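# Load a cartridge into a sealant gun with two arms

## Task

Fit the cartridge into the sealant gun with its front end pushed all the way forward into the cup of the front ring and the nozzle poking out through that ring. The plunger rod will only slide rearward while its small thumb plate, just behind the handle, is held pushed toward the gun's front. At the end the plunger's disc must rest against the cartridge's back end. The trigger is functional. The loaded gun must rest directly on the table, not leaning on any other object. Then state that you are done.

## Robot and tools

Robot: two arms, left_arm and right_arm, each with a two-finger parallel gripper and a wrist camera. Root links in the scene frame: left_arm at (+0.024, +0.339, +0.028) m, quat_wxyz (+1.000, 0, 0, +0.016); right_arm at (+0.049, -0.261, +0.006) m, quat_wxyz (+1.000, 0, 0, 0). A camera stand sits behind the arms.

Frames: the scene frame has its origin at table-top height, halfway between the nominal bases, +z up, +x out over the table, and left_arm on the +y side. Image left/right does not match arm names. Fixed cameras and the table use the scene frame. Each arm reports its hand pose, velocities, targets and wrist-camera pose in its own base frame. Offsets you send are along the axes of that arm's current Hand target. The gripper's fingers point along its +z and close along its y. end_effector_position is the point between the pads, just under 1 cm behind the tips. Reported poses may be off by a few cm, more at long reach.

Command row (used by execute_actions and move): 14 numbers, each in [-1, 1], always for both arms: dx, dy, dz, rx, ry, rz, opening for left_arm, then the same seven for right_arm. The first six are an offset from that arm's Hand target as it stood when the action or move began, along the Hand target's axes; 1.0 equals 0.6 m of travel or 180 degrees of turn, and rx, ry, rz form one rotation vector. Opening is absolute: +1 fully open (pad gap near 87 mm), +0.5 about 59-75 mm, 0 about 31-49 mm, -0.5 about 8-21 mm, -1 closed. To leave an arm alone send six zeros, but still send the opening it should keep; a 0 opening is a real command.

execute_actions(actions, cameras): actions is a list of actions; each action is a table of up to 15 rows, one per 1/30 s step, the last row held until step 15. Every row counts from the start pose of that action, not the prior row; a new action starts from the current Hand target, so repeating an offset moves further. cameras: list of names, ["all"], or []; by default images come only with an empty actions list. An empty list also reports the scene number and task.

move(target, speed, blend, opening_speed, blocking, cameras): drives each gripper in a straight line toward one row or a list of up to 15 rows; every row counts from the Hand targets at the start, not from the previous row. speed: m/s, 0.002 to 2.9, default 0.25 (turns up to twice that in rad/s), one value or one per target. blend: corner rounding in m, 0 means stop at each target. opening_speed: rate of opening change per second on the -1..+1 scale, at least 0.2. blocking=false returns after about 0.5 s while the move continues. Paths last at most 10 s, do not avoid obstacles or the other arm, lag and stray more when fast, and routes near an arm's own base can whip its elbow, so go around. The result adds a move: line giving the ending (done, off_target, moving, held, fault) and limits (paced = pose clipped, held = steps withheld). done means at rest within 10 mm and 2 degrees; neither done nor off_target says whether contact happened.

wait(seconds): 0 to 3600, sends nothing new, lets a running move continue. stop(cameras): brakes the running move. zoom_image(camera, region): camera is cam_high, cam_low, cam_left_wrist or cam_right_wrist; region [x0, y0, x1, y1] in pixels of the latest image, at most 504 by 504. read_manual(section): licence texts only. finished_scene(scene): ends the current scene irreversibly; give its number.

Results: end_effector_position (m) and end_effector_quat_wxyz per arm; Hand target, your last pose after clipping, from which next offsets count; Tool commands; grip_measured on the same scale as opening; Joint positions (gripper last, 0 closed to 1 open); Joint velocities (may say within noise); Joint torques (offset, scaled, noisy, positive toward larger joint value, joints 1-3 wrap at ±28 N m); motor temperatures; step readings for actions calls. Images: cam_high, cam_low, cam_left_wrist, cam_right_wrist, each 896x504.

Control behaviour: orientation commands are clipped to within 40 degrees of the measured one each step. Friction and gravity leave the gripper short, low or tilted, more at long reach; small moves may fail or go sideways. Check the pose after every move and correct tilt. A gripper resting short stays short until you command again; send the missing distance as an offset. A blocked arm keeps pushing until commanded back past its gripper.

Gripping: note grip_measured at first touch and command about 0.04 below it (up to 0.11 near the range ends) for a firm hold, less for a light one. Pads give about 20 N each; fast closes squeeze harder.

Avoid: dropping parts or releasing moving ones, slams and hard pushes, hitting fixed or heavy things, anything leaving the table, arm-to-arm contact (including closing a gripper on the other arm's fingers), strain on the wrist camera cables, and long stretched or loaded holds that heat motors (MOTOR HOT at 75 °C, an arm folds and idles at 90 °C, drops at 100 °C). Loose objects may occasionally be nudged by outside pushes.

Each tool is called after "Emit:" as name([rows], argument=value, ...), one row to a line, values as JSON.

## Session

Emit:
execute_actions(actions=[])

Scene clock: 0.00 s.
left_arm: end_effector_position=(+0.3800, +0.0048, +0.0416) grip_measured=+1.000 end_effector_quat_wxyz=(+0.576, -0.001, +0.817, +0.029) | right_arm: end_effector_position=(+0.3632, -0.0524, +0.0486) grip_measured=+1.000 end_effector_quat_wxyz=(+0.577, +0.141, +0.795, -0.121)
Joint positions: left_arm=[-0.022 1.587 0.339 0.907 -0.07 0.024 1] | right_arm=[0.029 1.543 0.311 0.896 0.391 0.102 1]
Joint velocities: within noise
Joint torques (N m): no reading
Motor temperatures (°C): left_arm=[27 36 41 40 25 25 26] | right_arm=[29 31 41 36 30 25 30]
Heat: left arm: 41 °C; right arm: 41 °C.
Hand target: left_arm +0.3837, +0.0047, +0.0485; +0.585, -0.002, +0.810, +0.029 | right_arm +0.3645, -0.0524, +0.0506; +0.579, +0.142, +0.794, -0.120
Tool commands: left_gripper/opening=+1.0 right_gripper/opening=+1.0

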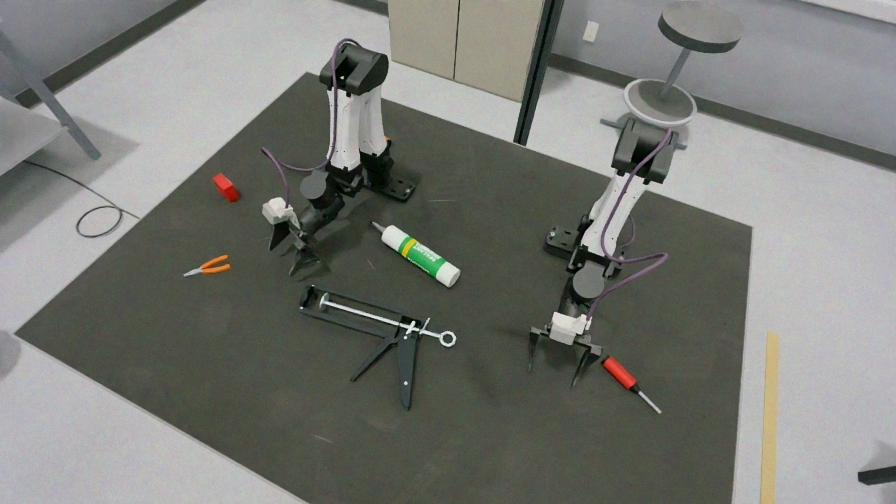

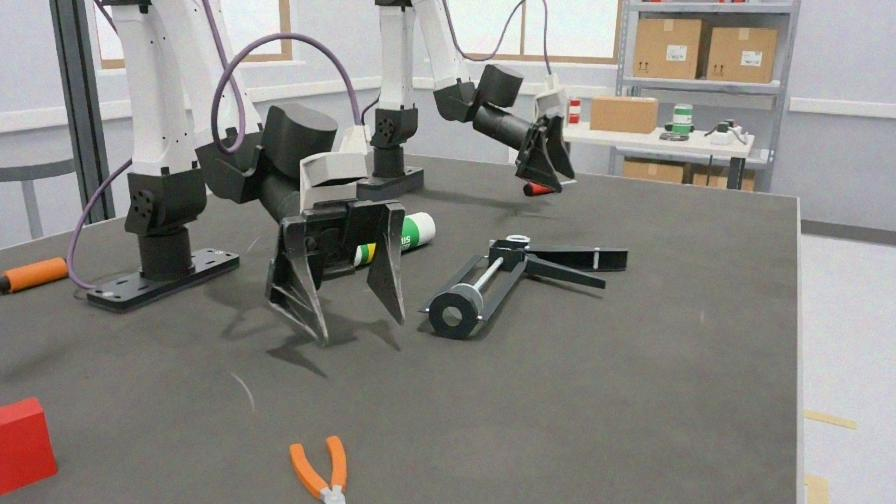

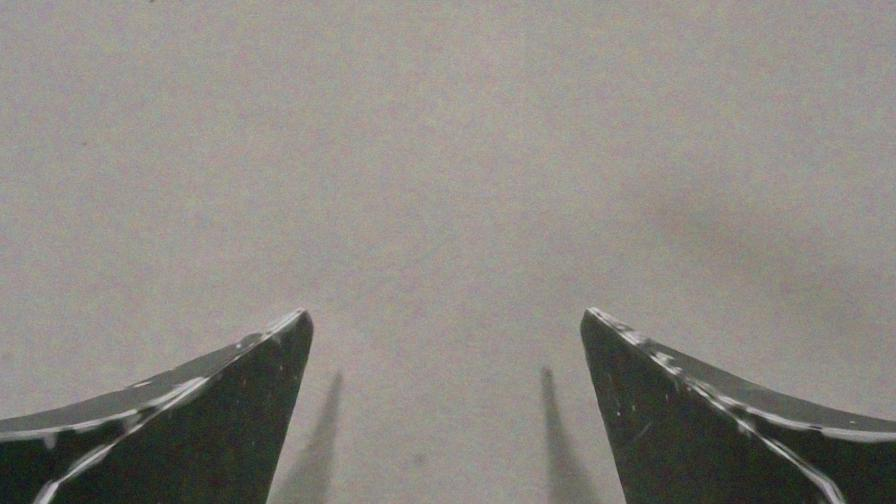

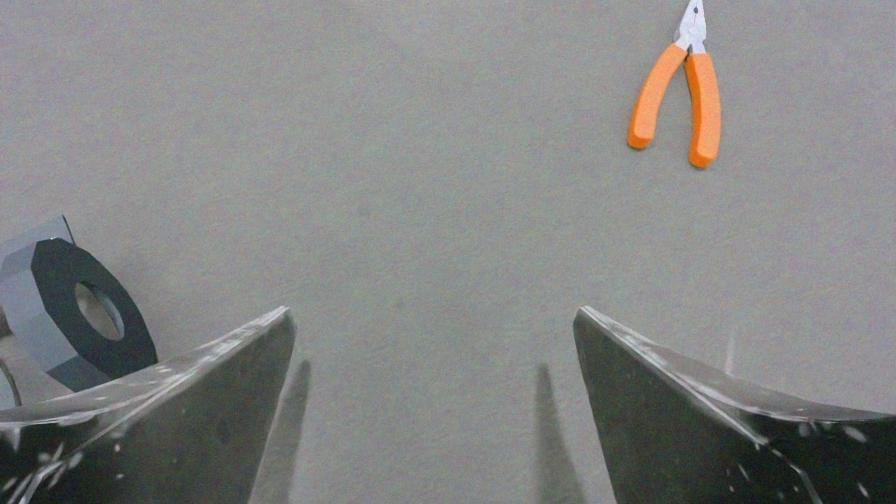

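Emit:
zoom_image(camera="cam_high", region=[280, 200, 500, 420])

Emit:
zoom_image(camera="cam_low", region=[330, 190, 650, 370])

Scaled by 2.291 from the camera's image (finer frame: 1280x720).

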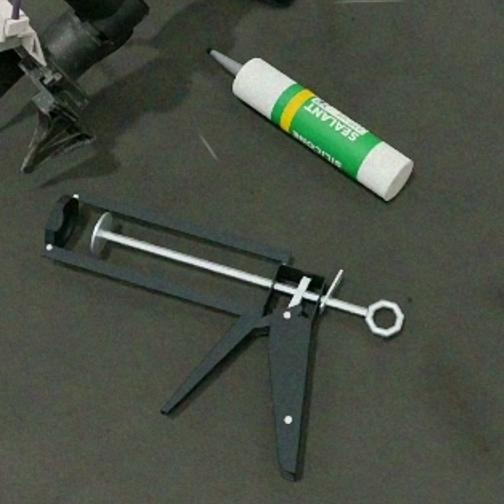

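Scaled by 1.575 from the camera's image (finer frame: 1280x720).

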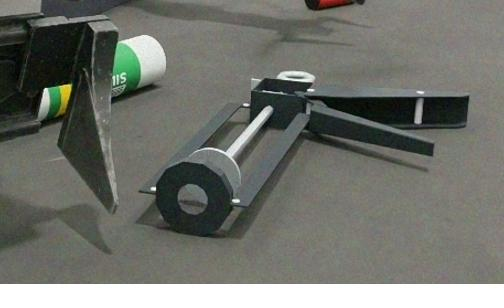

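Emit:
move([
  [0,0,0,0,0,0,1,-0.1748,-0.0048,-0.0552,0,0,0,1],
  [0,0,0,0,0,0,1,-0.1402,0.5635,-0.211,-0.194,0.011,-0.057,1],
], blend=0.05, cameras=["cam_right_wrist","cam_high"])

Scene clock: 8.27 s.
left_arm: end_effector_position=(+0.3800, +0.0048, +0.0416) grip_measured=+1.000 end_effector_quat_wxyz=(+0.576, -0.001, +0.817, +0.029) | right_arm: end_effector_position=(+0.3965, +0.2948, +0.1591) grip_measured=+1.000 end_effector_quat_wxyz=(+0.569, -0.106, +0.812, +0.070)
Joint positions: left_arm=[-0.022 1.587 0.339 0.907 -0.07 0.024 1] | right_arm=[0.799 1.703 1.107 0.194 0.511 0.197 1]
Joint torques (N m): left_arm=[-0.1 -4.7 4.19 2.42 0.04 -0.03] | right_arm=[-0.02 -5.59 8.28 1.7 0.02 0.06]
Heat: left arm: 42 °C; right arm: 41 °C.
Hand target: left_arm +0.3837, +0.0047, +0.0485; +0.585, -0.002, +0.810, +0.029 | right_arm +0.4000, +0.3002, +0.1598; +0.568, -0.107, +0.813, +0.075
Off the commanded pose: left_arm 0.008 m, 1 deg | right_arm 0.006 m, 1 deg.
move: done
cam_right_wrist: T_world_to_cam=[[0.26639, -0.96292, 0.0426, 0.16567], [-0.88856, -0.26247, -0.37625, 0.51635], [0.37348, 0.06238, -0.92554, 0.12393]] pos_world=[0.36839, 0.28732, 0.30192]
Images, in order (width x height): cam_high 896x504, cam_right_wrist 896x504.

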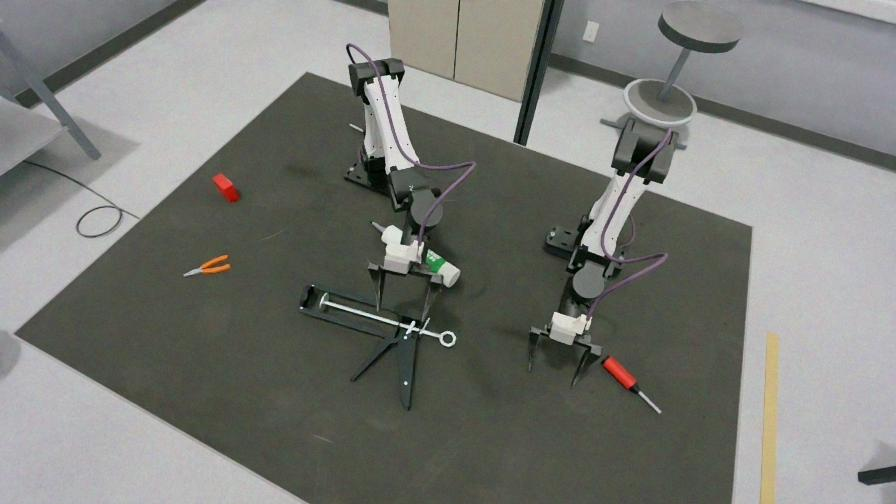

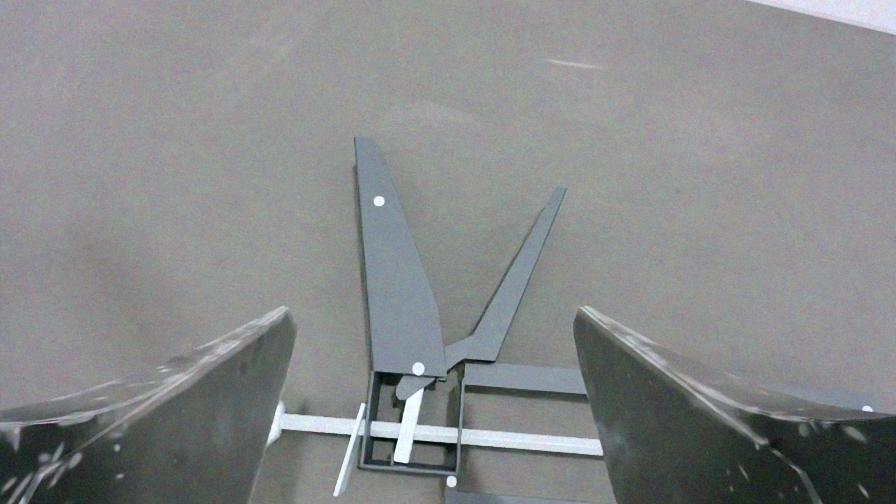

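Emit:
zoom_image(camera="cam_right_wrist", region=[260, 320, 620, 504])

Scaled by 1.400 from the camera's image (finer frame: 1280x720).

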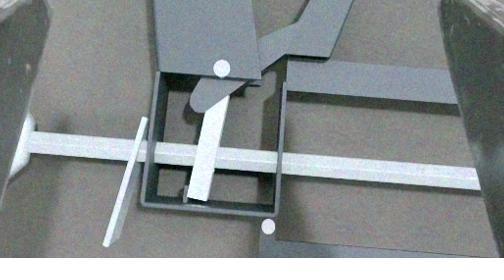

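Emit:
move(target=[0,0,0,0,0,0,1,0.0862,0.0012,-0.0417,0,0.111,0,1], cameras=["cam_right_wrist","cam_low"])

Emit:
zoom_image(camera="cam_low", region=[400, 180, 660, 350])

Scene clock: 14.83 s.
left_arm: end_effector_position=(+0.3800, +0.0048, +0.0416) grip_measured=+1.000 end_effector_quat_wxyz=(+0.576, -0.001, +0.817, +0.029) | right_arm: end_effector_position=(+0.3562, +0.2855, +0.1193) grip_measured=+1.000 end_effector_quat_wxyz=(+0.420, -0.122, +0.898, +0.051)
Joint positions: left_arm=[-0.022 1.587 0.339 0.907 -0.07 0.024 1] | right_arm=[0.799 1.734 1.261 -0.302 0.408 0.355 1]
Joint torques (N m): left_arm=[-0.09 -4.71 4.18 2.42 0.03 -0.03] | right_arm=[-0.06 -5.75 8.25 1.46 0.11 0.13]
Heat: left arm: 43 °C; right arm: 43 °C.
Hand target: left_arm +0.3837, +0.0047, +0.0485; +0.585, -0.002, +0.810, +0.029 | right_arm +0.3600, +0.2903, +0.1199; +0.419, -0.118, +0.899, +0.056
Off the commanded pose: left_arm 0.008 m, 1 deg | right_arm 0.006 m, 1 deg.
move: done
cam_right_wrist: T_world_to_cam=[[0.28695, -0.95713, 0.0395, 0.16052], [-0.9568, -0.28838, -0.03712, 0.4544], [0.04692, -0.02714, -0.99853, 0.25333]] pos_world=[0.37682, 0.29155, 0.26348]
Images, in order (width x height): cam_low 896x504, cam_right_wrist 896x504.

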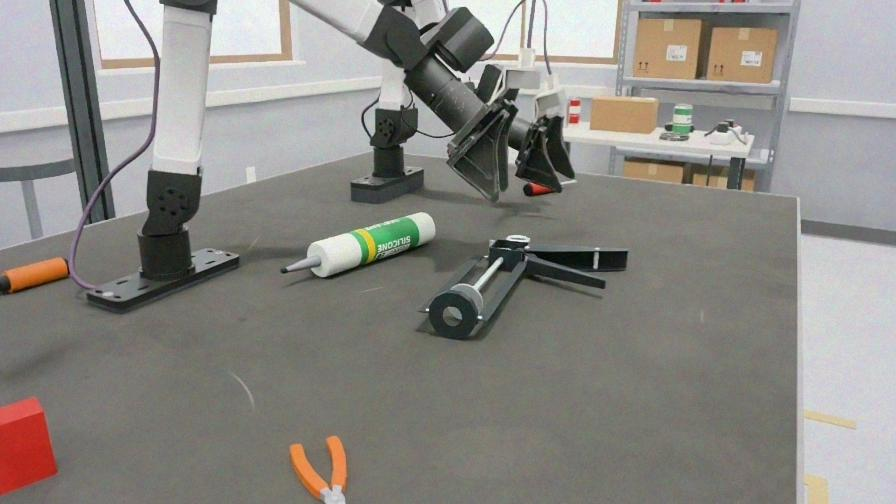

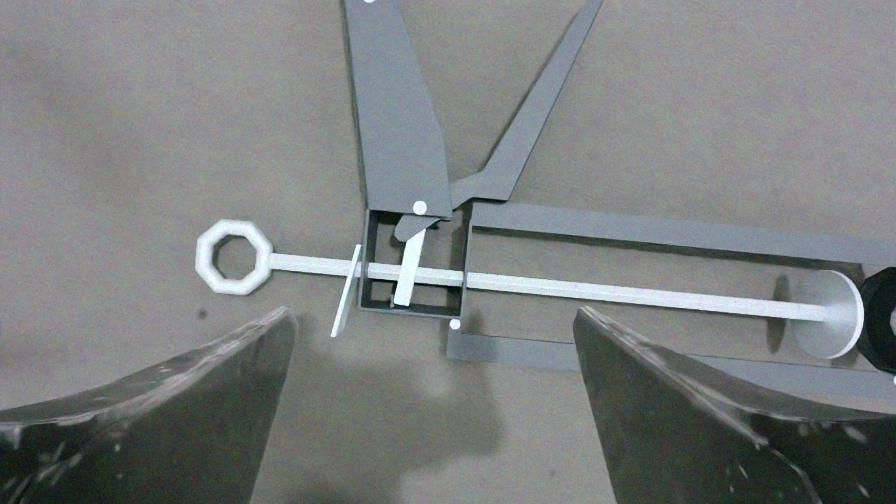

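Scaled by 1.938 from the camera's image (finer frame: 1280x720).

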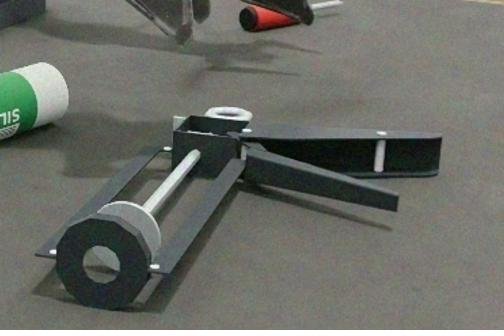

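Emit:
move(target=[0,0,0,0,0,0,1,0.0623,0.0252,0.0425,0.0192,0,0.0161,1], speed=0.15, cameras=["cam_right_wrist","cam_low"])

Emit:
zoom_image(camera="cam_low", region=[400, 180, 660, 350])

Scene clock: 19.37 s.
left_arm: end_effector_position=(+0.3800, +0.0048, +0.0416) grip_measured=+1.000 end_effector_quat_wxyz=(+0.576, -0.001, +0.817, +0.029) | right_arm: end_effector_position=(+0.3505, +0.3036, +0.0803) grip_measured=+1.000 end_effector_quat_wxyz=(+0.419, -0.089, +0.903, +0.042)
Joint positions: left_arm=[-0.022 1.587 0.339 0.907 -0.07 0.024 1] | right_arm=[0.856 1.83 1.229 -0.217 0.487 0.465 1]
Joint torques (N m): left_arm=[-0.03 -4.68 4.16 2.42 0.02 -0.02] | right_arm=[0.2 -6.69 5.41 1.58 0.33 0.12]
Heat: left arm: 44 °C; right arm: 43 °C.
Hand target: left_arm +0.3837, +0.0047, +0.0485; +0.585, -0.002, +0.810, +0.029 | right_arm +0.3516, +0.3037, +0.0747; +0.420, -0.083, +0.903, +0.039
Off the commanded pose: left_arm 0.008 m, 1 deg | right_arm 0.006 m, 1 deg.
move: done
cam_right_wrist: T_world_to_cam=[[0.22007, -0.9751, 0.0272, 0.21091], [-0.9747, -0.22092, -0.0339, 0.43813], [0.03907, -0.01905, -0.99906, 0.21558]] pos_world=[0.37221, 0.30656, 0.2245]
Images, in order (width x height): cam_low 896x504, cam_right_wrist 896x504.

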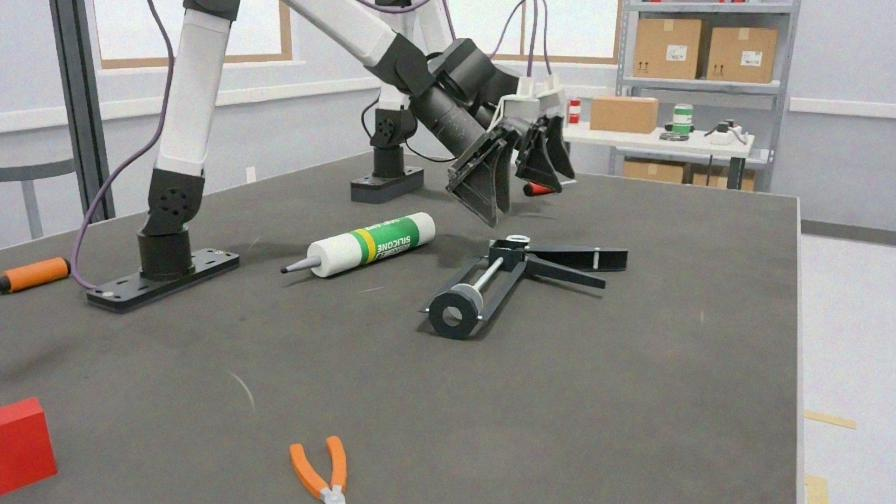

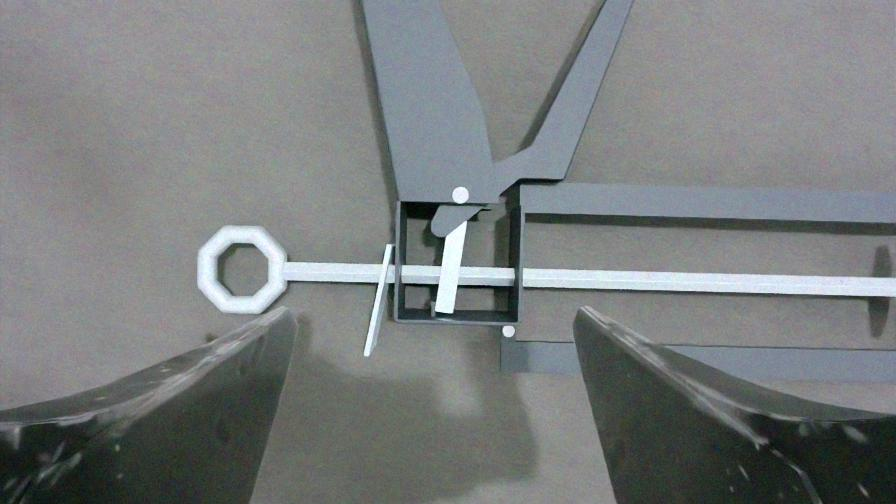

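Scaled by 1.938 from the camera's image (finer frame: 1280x720).

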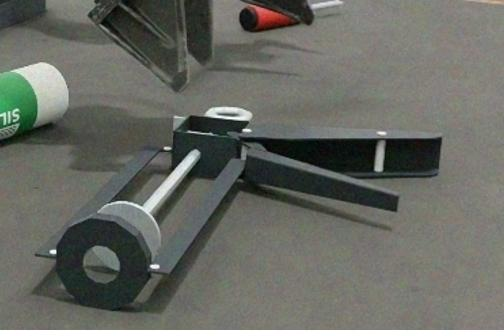

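Emit:
move(target=[0,0,0,0,0,0,1,0.0705,-0.0058,0.0475,0,0,0,1], speed=0.1, cameras=["cam_right_wrist","cam_low"])

Emit:
zoom_image(camera="cam_low", region=[400, 180, 660, 350])

Scene clock: 21.50 s.
left_arm: end_effector_position=(+0.3800, +0.0048, +0.0416) grip_measured=+1.000 end_effector_quat_wxyz=(+0.576, -0.001, +0.817, +0.029) | right_arm: end_effector_position=(+0.3483, +0.3003, +0.0329) grip_measured=+1.000 end_effector_quat_wxyz=(+0.423, -0.085, +0.901, +0.043)
Joint positions: left_arm=[-0.022 1.587 0.339 0.907 -0.07 0.024 1] | right_arm=[0.856 1.894 1.099 -0.015 0.491 0.468 1]
Joint torques (N m): left_arm=[-0.13 -4.66 4.18 2.42 0.03 -0.03] | right_arm=[0.36 -6.42 4.57 1.59 0.32 0.11]
Heat: left arm: 44 °C; right arm: 43 °C.
Hand target: left_arm +0.3837, +0.0047, +0.0485; +0.585, -0.002, +0.810, +0.029 | right_arm +0.3469, +0.2994, +0.0240; +0.420, -0.083, +0.903, +0.039
Off the commanded pose: left_arm 0.008 m, 1 deg | right_arm 0.009 m, 1 deg.
move: done
cam_right_wrist: T_world_to_cam=[[0.21542, -0.97626, 0.02262, 0.21157], [-0.97546, -0.21621, -0.04171, 0.4328], [0.04561, -0.01308, -0.99887, 0.16412]] pos_world=[0.36912, 0.30227, 0.1772]
Images, in order (width x height): cam_low 896x504, cam_right_wrist 896x504.

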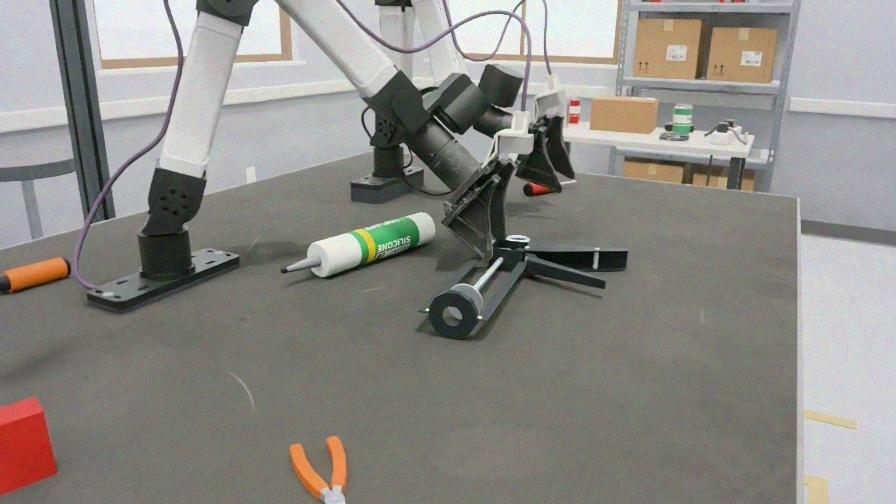

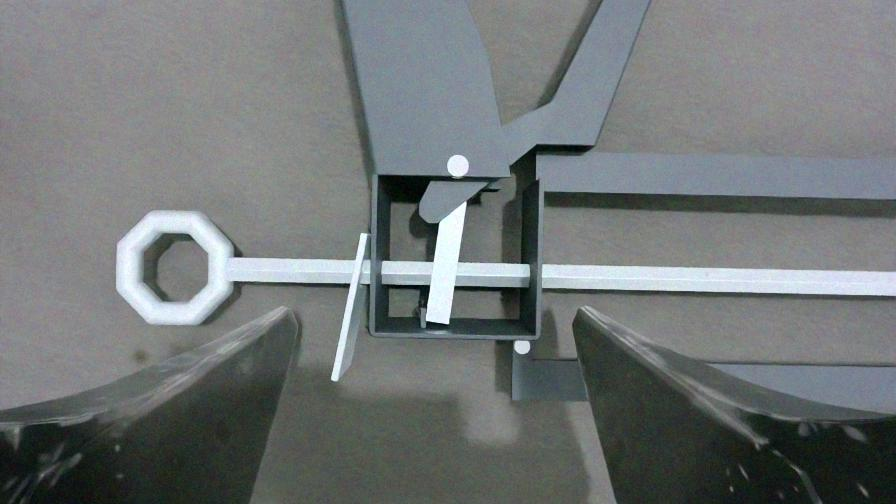

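Scaled by 1.938 from the camera's image (finer frame: 1280x720).

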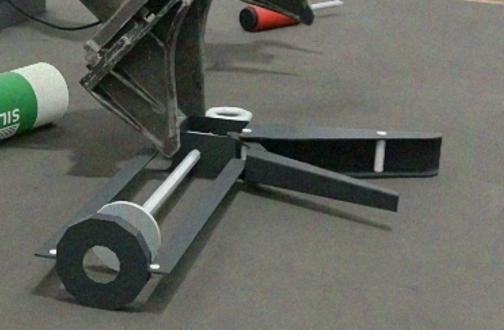

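Emit:
move([
  [0,0,0,0,0,0,1,0.0102,0,0.0086,0,0,0,1],
  [0,0,0,0,0,0,1,0.0102,0,0.0086,0,0,0,0.3],
], speed=0.1, opening_speed=0.5, cameras=["cam_right_wrist"])

Scene clock: 24.20 s.
left_arm: end_effector_position=(+0.3800, +0.0048, +0.0416) grip_measured=+1.000 end_effector_quat_wxyz=(+0.576, -0.001, +0.817, +0.029) | right_arm: end_effector_position=(+0.3487, +0.3004, +0.0261) grip_measured=+0.300 end_effector_quat_wxyz=(+0.424, -0.085, +0.901, +0.043)
Joint positions: left_arm=[-0.022 1.587 0.339 0.907 -0.07 0.024 1] | right_arm=[0.856 1.91 1.086 0.016 0.493 0.467 0.65]
Joint torques (N m): left_arm=[-0.09 -4.68 4.18 2.42 0.02 -0.02] | right_arm=[0.39 -6.3 4.51 1.6 0.3 0.11]
Heat: left arm: 44 °C; right arm: 43 °C.
Hand target: left_arm +0.3837, +0.0047, +0.0485; +0.585, -0.002, +0.810, +0.029 | right_arm +0.3469, +0.2994, +0.0159; +0.420, -0.083, +0.903, +0.039
Off the commanded pose: left_arm 0.008 m, 1 deg | right_arm 0.010 m, 1 deg.
move: done
cam_right_wrist: T_world_to_cam=[[0.21458, -0.97645, 0.02221, 0.21214], [-0.97551, -0.21539, -0.04456, 0.43288], [0.04829, -0.01211, -0.99876, 0.15602]] pos_world=[0.36922, 0.30227, 0.17041]

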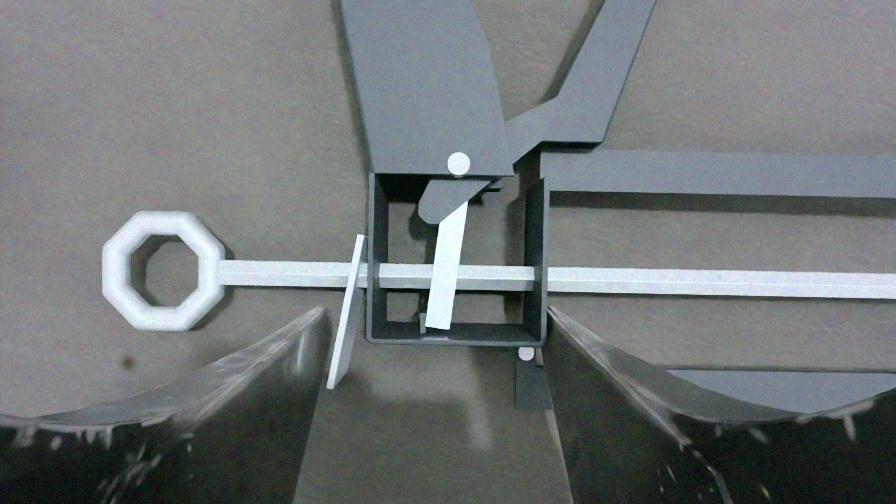

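Emit:
move(target=[0,0,0,0,0,0,1,0,0,0,0,0,0,0.0], opening_speed=0.3, cameras=["cam_right_wrist"])

Emit:
zoom_image(camera="cam_right_wrist", region=[280, 140, 620, 420])

Scene clock: 25.67 s.
left_arm: end_effector_position=(+0.3800, +0.0048, +0.0416) grip_measured=+1.000 end_effector_quat_wxyz=(+0.576, -0.001, +0.817, +0.029) | right_arm: end_effector_position=(+0.3489, +0.3003, +0.0262) grip_measured=+0.059 end_effector_quat_wxyz=(+0.424, -0.084, +0.901, +0.043)
Joint positions: left_arm=[-0.022 1.587 0.339 0.907 -0.07 0.024 1] | right_arm=[0.856 1.91 1.086 0.016 0.494 0.468 0.53]
Joint torques (N m): left_arm=[-0.12 -4.64 4.18 2.42 0.03 -0.03] | right_arm=[0.38 -6.27 4.48 1.59 0.29 0.1]
Heat: left arm: 44 °C; right arm: 43 °C.
Hand target: left_arm +0.3837, +0.0047, +0.0485; +0.585, -0.002, +0.810, +0.029 | right_arm +0.3469, +0.2994, +0.0160; +0.420, -0.083, +0.903, +0.039
Off the commanded pose: left_arm 0.008 m, 1 deg | right_arm 0.011 m, 1 deg.
move: done
cam_right_wrist: T_world_to_cam=[[0.21308, -0.97678, 0.02227, 0.21258], [-0.9758, -0.21391, -0.04547, 0.43265], [0.04918, -0.01205, -0.99872, 0.15577]] pos_world=[0.36922, 0.30207, 0.17051]

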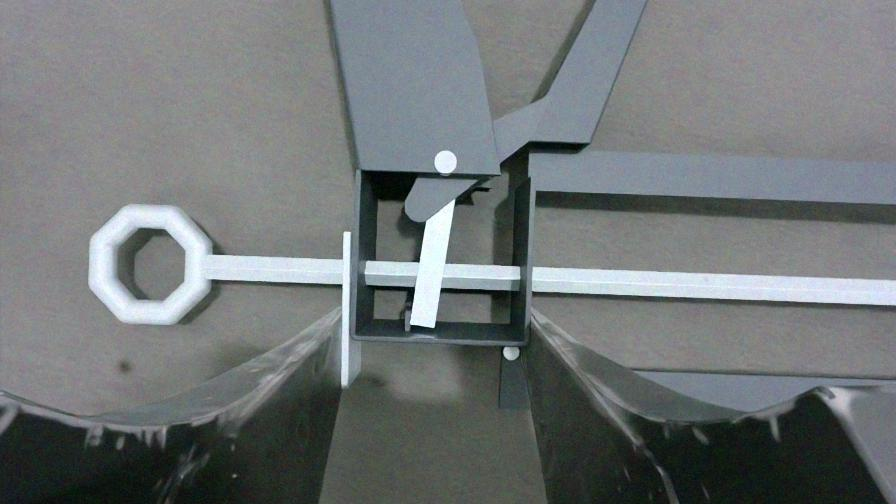

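Scaled by 1.482 from the camera's image (finer frame: 1280x720).

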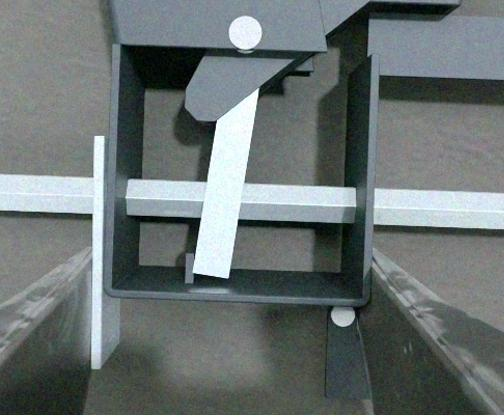

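Emit:
move([
  [-0.048,0,-0.128,0,0,0,1,0,0,0,0,0,0,-0.05],
  [-0.0178,-0.2757,-0.1795,0.2088,0.0044,0.0579,0.6,0,0,0,0,0,0,-0.05],
], blend=[0.04,0], cameras=["cam_left_wrist","cam_right_wrist","cam_high"])

Scene clock: 31.90 s.
left_arm: end_effector_position=(+0.2824, -0.1586, +0.0713) grip_measured=+0.600 end_effector_quat_wxyz=(+0.526, +0.249, +0.794, -0.177) | right_arm: end_effector_position=(+0.3489, +0.3003, +0.0262) grip_measured=+0.059 end_effector_quat_wxyz=(+0.424, -0.084, +0.901, +0.043)
Joint positions: left_arm=[-0.413 1.122 0.269 0.451 0.199 0.064 0.8] | right_arm=[0.856 1.91 1.086 0.016 0.494 0.468 0.53]
Joint torques (N m): left_arm=[-0.64 -1.18 6.82 2.65 0.2 0.11] | right_arm=[0.38 -6.26 4.48 1.6 0.3 0.11]
Motor temperatures (°C): left_arm=[27 37 42 45 25 25 25] | right_arm=[29 34 43 39 30 25 30]
Heat: left arm: 45 °C; right arm: 43 °C.
Hand target: left_arm +0.2910, -0.1660, +0.0850; +0.544, +0.259, +0.777, -0.181 | right_arm +0.3469, +0.2994, +0.0160; +0.420, -0.083, +0.903, +0.039
Off the commanded pose: left_arm 0.018 m, 3 deg | right_arm 0.010 m, 1 deg.
move: off_target (left_arm); blend cut to 0 m at target 1; target 2's new opening was sent with left_arm's hand 0.018 m and 3 deg from that target
cam_left_wrist: T_world_to_cam=[[-0.58141, -0.81351, 0.01316, 0.0333], [-0.77197, 0.54647, -0.32471, 0.35386], [0.25697, -0.19895, -0.94572, 0.10446]] pos_world=[0.26569, -0.1455, 0.21325]
cam_right_wrist: T_world_to_cam=[[0.21308, -0.97678, 0.02227, 0.21258], [-0.9758, -0.21391, -0.04547, 0.43265], [0.04918, -0.01205, -0.99872, 0.15577]] pos_world=[0.36922, 0.30207, 0.17051]
Images, in order (width x height): cam_high 896x504, cam_left_wrist 896x504, cam_right_wrist 896x504.

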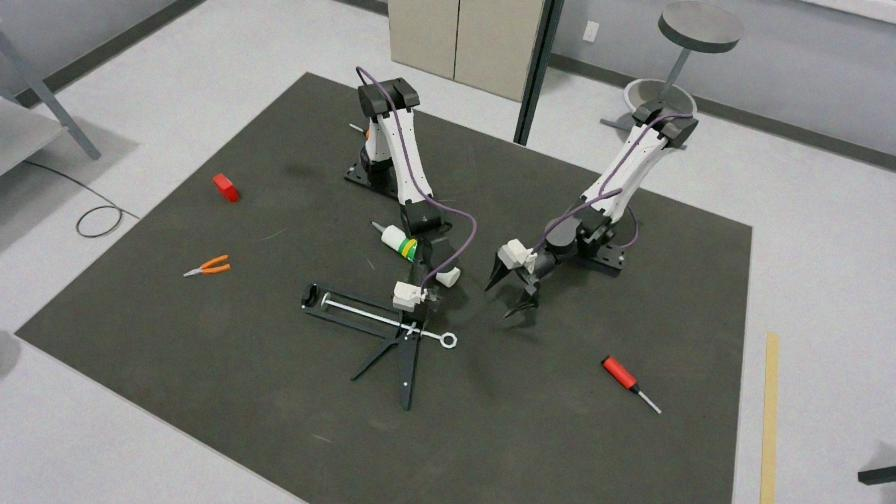

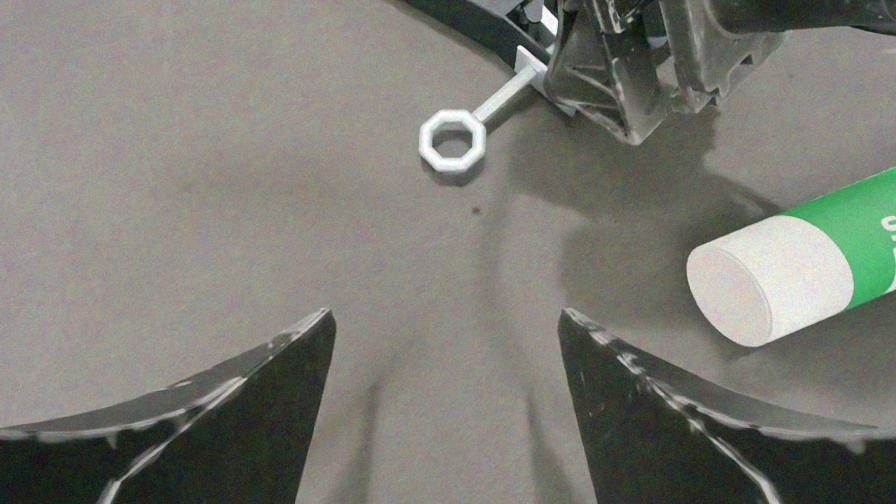

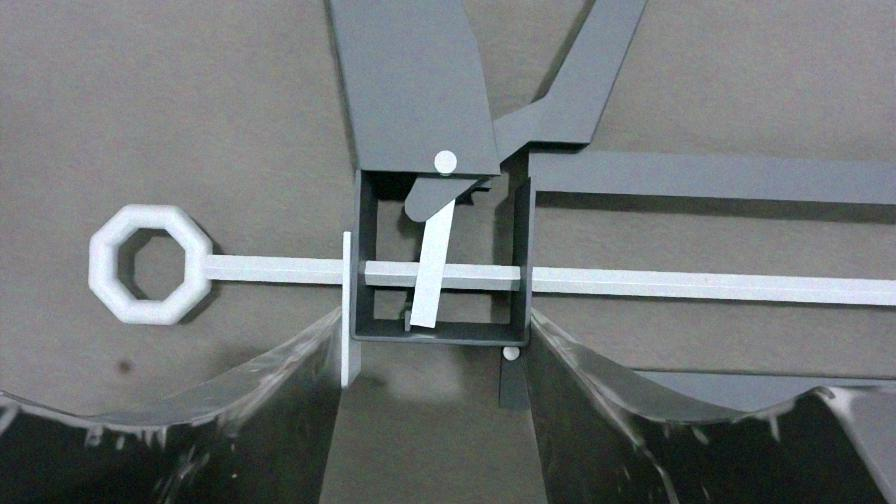

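Emit:
move(target=[0.0555,-0.0033,0.14,0,0,0,0.35,0,0,0,0,0,0,-0.05], speed=0.12, cameras=["cam_left_wrist","cam_low"])

Scene clock: 34.77 s.
left_arm: end_effector_position=(+0.3356, -0.2030, +0.0173) grip_measured=+0.350 end_effector_quat_wxyz=(+0.529, +0.265, +0.786, -0.180) | right_arm: end_effector_position=(+0.3489, +0.3003, +0.0262) grip_measured=+0.059 end_effector_quat_wxyz=(+0.424, -0.084, +0.901, +0.043)
Joint positions: left_arm=[-0.478 1.732 0.398 0.945 0.163 0.064 0.675] | right_arm=[0.856 1.91 1.086 0.016 0.494 0.468 0.53]
Joint torques (N m): left_arm=[-0.83 -3.88 4.7 2.64 -0.06 -0.11] | right_arm=[0.36 -6.26 4.49 1.59 0.3 0.11]
Heat: left arm: 45 °C; right arm: 43 °C.
Hand target: left_arm +0.3440, -0.2082, +0.0250; +0.544, +0.259, +0.777, -0.181 | right_arm +0.3469, +0.2994, +0.0160; +0.420, -0.083, +0.903, +0.039
Off the commanded pose: left_arm 0.012 m, 2 deg | right_arm 0.010 m, 1 deg.
move: off_target (left_arm)
cam_left_wrist: T_world_to_cam=[[-0.60761, -0.79423, -0.00272, 0.04184], [-0.74797, 0.57337, -0.33435, 0.39936], [0.26711, -0.20112, -0.94244, 0.02707]] pos_world=[0.3169, -0.19031, 0.15916]
Images, in order (width x height): cam_low 896x504, cam_left_wrist 896x504.

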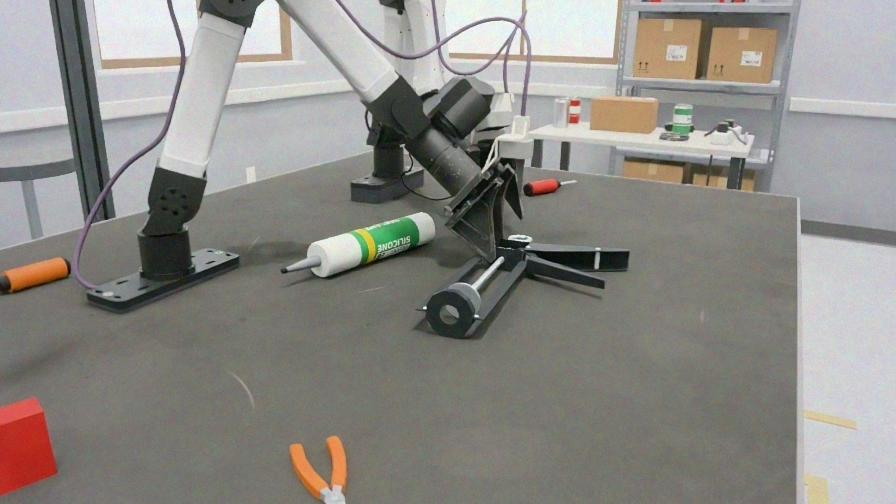

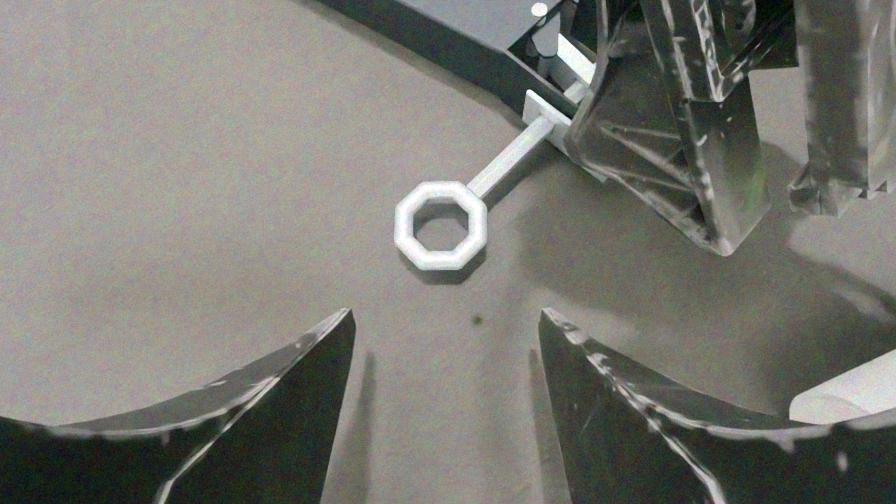

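Emit:
move(target=[0.0012,0.0007,0.0717,0,0,0,0.1,0,0,0,0,0,0,-0.05], speed=0.06, cameras=["cam_left_wrist","cam_right_wrist"])

Scene clock: 37.83 s.
left_arm: end_effector_position=(+0.3683, -0.2267, +0.0027) grip_measured=+0.100 end_effector_quat_wxyz=(+0.529, +0.266, +0.785, -0.180) | right_arm: end_effector_position=(+0.3489, +0.3003, +0.0262) grip_measured=+0.059 end_effector_quat_wxyz=(+0.424, -0.084, +0.901, +0.043)
Joint positions: left_arm=[-0.499 1.912 0.551 0.973 0.145 0.057 0.55] | right_arm=[0.856 1.91 1.086 0.016 0.494 0.468 0.53]
Joint torques (N m): left_arm=[-0.81 -5.03 4.53 2.65 -0.08 -0.13] | right_arm=[0.36 -6.28 4.51 1.6 0.29 0.11]
Heat: left arm: 45 °C; right arm: 42 °C.
Hand target: left_arm +0.3763, -0.2319, +0.0094; +0.544, +0.259, +0.777, -0.181 | right_arm +0.3469, +0.2994, +0.0160; +0.420, -0.083, +0.903, +0.039
Off the commanded pose: left_arm 0.012 m, 2 deg | right_arm 0.010 m, 1 deg.
move: off_target (left_arm)
cam_left_wrist: T_world_to_cam=[[-0.60867, -0.79341, -0.00381, 0.04341], [-0.7469, 0.5746, -0.33463, 0.43244], [0.26769, -0.20084, -0.94234, -0.00034]] pos_world=[0.3495, -0.2141, 0.14456]
cam_right_wrist: T_world_to_cam=[[0.21308, -0.97678, 0.02227, 0.21258], [-0.9758, -0.21391, -0.04547, 0.43265], [0.04918, -0.01205, -0.99872, 0.15577]] pos_world=[0.36922, 0.30207, 0.17051]

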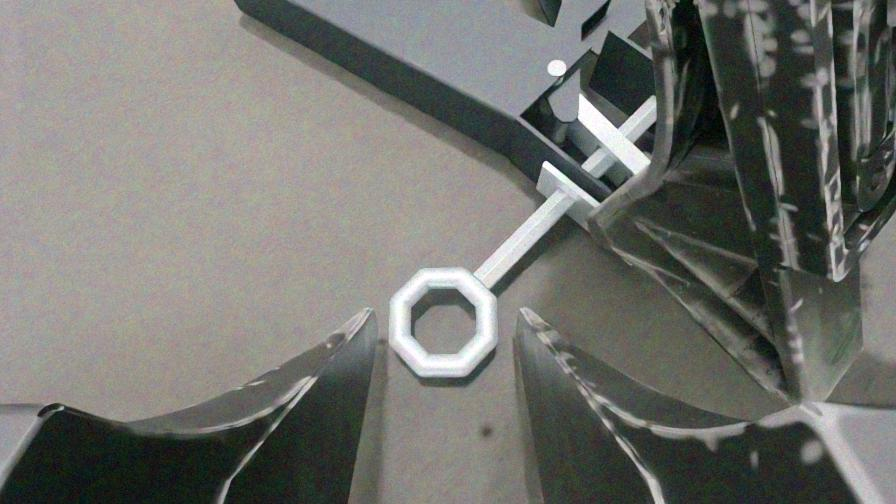

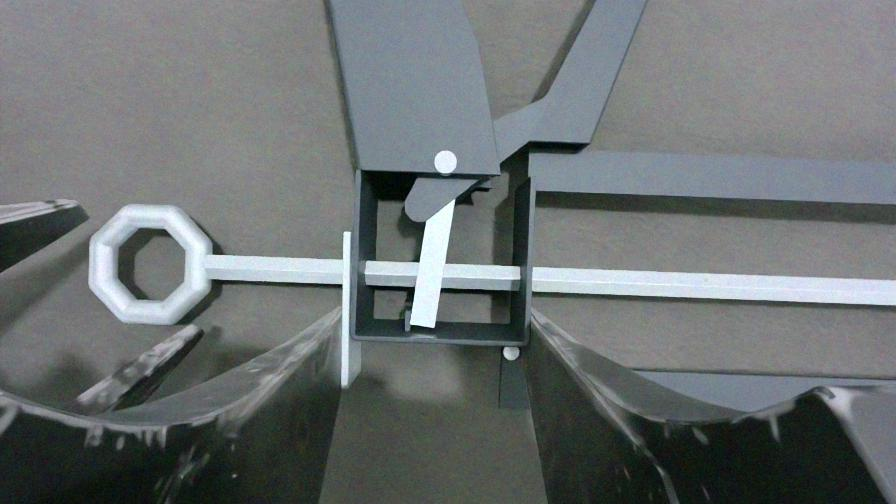

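Emit:
move(target=[0,0,0,0,0,0,-0.3,0,0,0,0,0,0,-0.05], opening_speed=0.4, cameras=["cam_left_wrist","cam_right_wrist"])

Scene clock: 39.23 s.
left_arm: end_effector_position=(+0.3685, -0.2275, +0.0037) grip_measured=-0.300 end_effector_quat_wxyz=(+0.531, +0.265, +0.784, -0.181) | right_arm: end_effector_position=(+0.3489, +0.3003, +0.0262) grip_measured=+0.059 end_effector_quat_wxyz=(+0.424, -0.084, +0.901, +0.043)
Joint positions: left_arm=[-0.5 1.912 0.551 0.977 0.144 0.055 0.35] | right_arm=[0.856 1.91 1.086 0.016 0.494 0.469 0.53]
Joint torques (N m): left_arm=[-0.62 -4.98 4.63 2.63 -0.07 -0.1] | right_arm=[0.39 -6.28 4.49 1.59 0.29 0.11]
Heat: left arm: 45 °C; right arm: 42 °C.
Hand target: left_arm +0.3763, -0.2319, +0.0095; +0.544, +0.259, +0.777, -0.181 | right_arm +0.3469, +0.2993, +0.0159; +0.420, -0.083, +0.903, +0.039
Off the commanded pose: left_arm 0.011 m, 2 deg | right_arm 0.010 m, 1 deg.
move: done
cam_left_wrist: T_world_to_cam=[[-0.60857, -0.79349, -0.00266, 0.04283], [-0.74602, 0.57329, -0.33882, 0.43275], [0.27037, -0.20421, -0.94085, -0.00147]] pos_world=[0.3493, -0.21441, 0.14536]
cam_right_wrist: T_world_to_cam=[[0.21278, -0.97685, 0.02197, 0.21277], [-0.97586, -0.21359, -0.04553, 0.43259], [0.04917, -0.01176, -0.99872, 0.15568]] pos_world=[0.36922, 0.30207, 0.17051]

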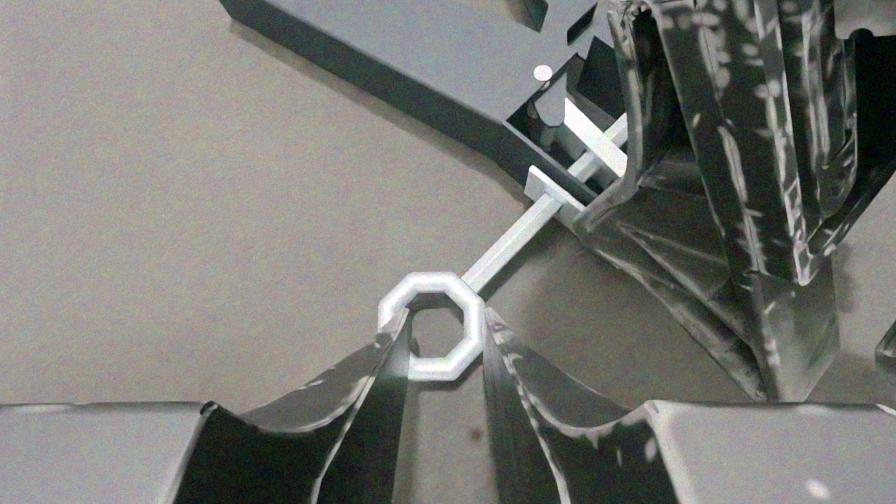

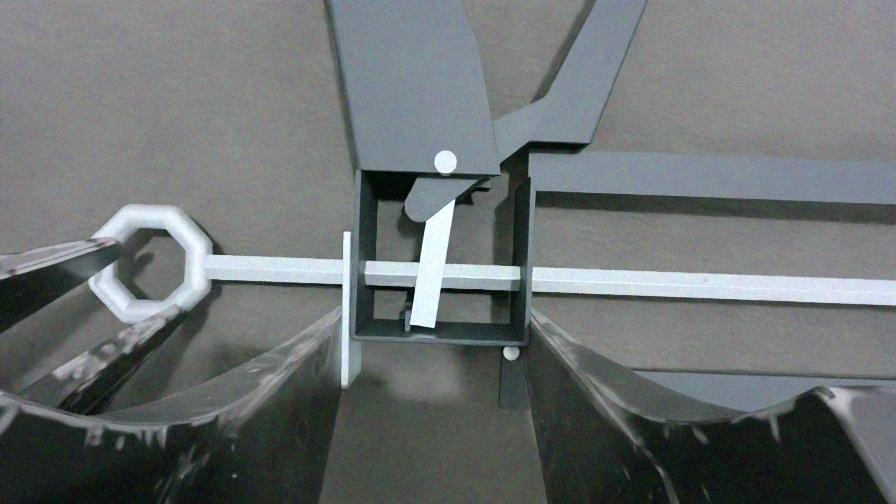

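Emit:
move([
  [0,0,0,0,0,0,0.12,0,0,0,0,0,0,-0.05],
  [0.0172,0,0.0063,0,0,0,0.12,0,0,0,0,0,0,-0.05],
], speed=0.05, cameras=["cam_left_wrist","cam_right_wrist"])

Scene clock: 41.73 s.
left_arm: end_effector_position=(+0.3693, -0.2277, -0.0071) grip_measured=+0.120 end_effector_quat_wxyz=(+0.531, +0.265, +0.785, -0.181) | right_arm: end_effector_position=(+0.3489, +0.3003, +0.0262) grip_measured=+0.059 end_effector_quat_wxyz=(+0.424, -0.084, +0.901, +0.043)
Joint positions: left_arm=[-0.5 1.965 0.551 1.029 0.143 0.055 0.56] | right_arm=[0.856 1.91 1.086 0.016 0.494 0.469 0.53]
Joint torques (N m): left_arm=[-0.68 -5.22 4.11 2.68 -0.04 -0.1] | right_arm=[0.38 -6.28 4.52 1.59 0.29 0.11]
Heat: left arm: 45 °C; right arm: 42 °C.
Hand target: left_arm +0.3763, -0.2319, -0.0014; +0.544, +0.259, +0.777, -0.181 | right_arm +0.3469, +0.2993, +0.0159; +0.420, -0.083, +0.903, +0.039
Off the commanded pose: left_arm 0.010 m, 2 deg | right_arm 0.011 m, 1 deg.
move: done
cam_left_wrist: T_world_to_cam=[[-0.60743, -0.79437, -0.00308, 0.04252], [-0.74708, 0.57258, -0.33766, 0.42996], [0.26999, -0.20281, -0.94126, -0.01132]] pos_world=[0.3501, -0.21471, 0.13466]
cam_right_wrist: T_world_to_cam=[[0.21278, -0.97685, 0.02197, 0.21277], [-0.97586, -0.21359, -0.04553, 0.43259], [0.04917, -0.01176, -0.99872, 0.15568]] pos_world=[0.36922, 0.30207, 0.17051]

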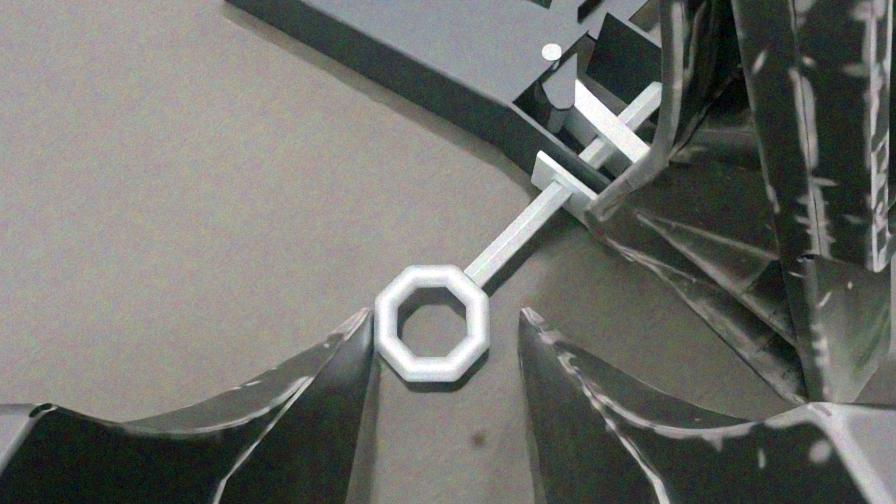

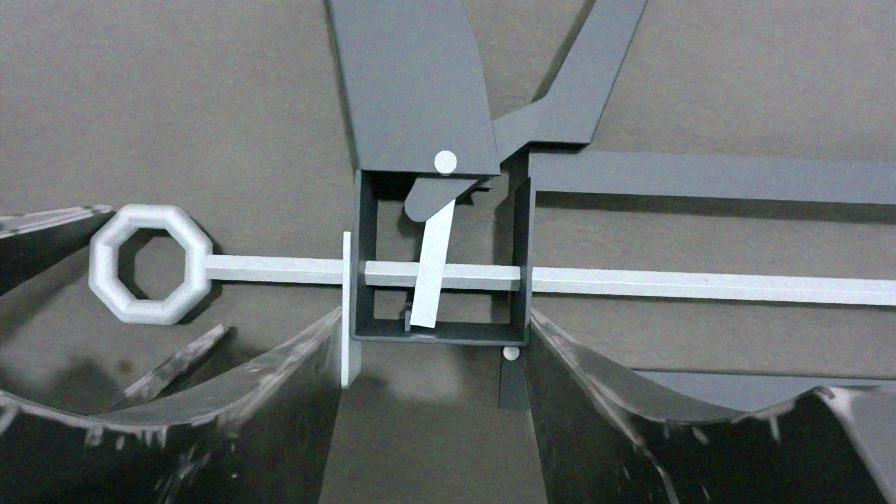

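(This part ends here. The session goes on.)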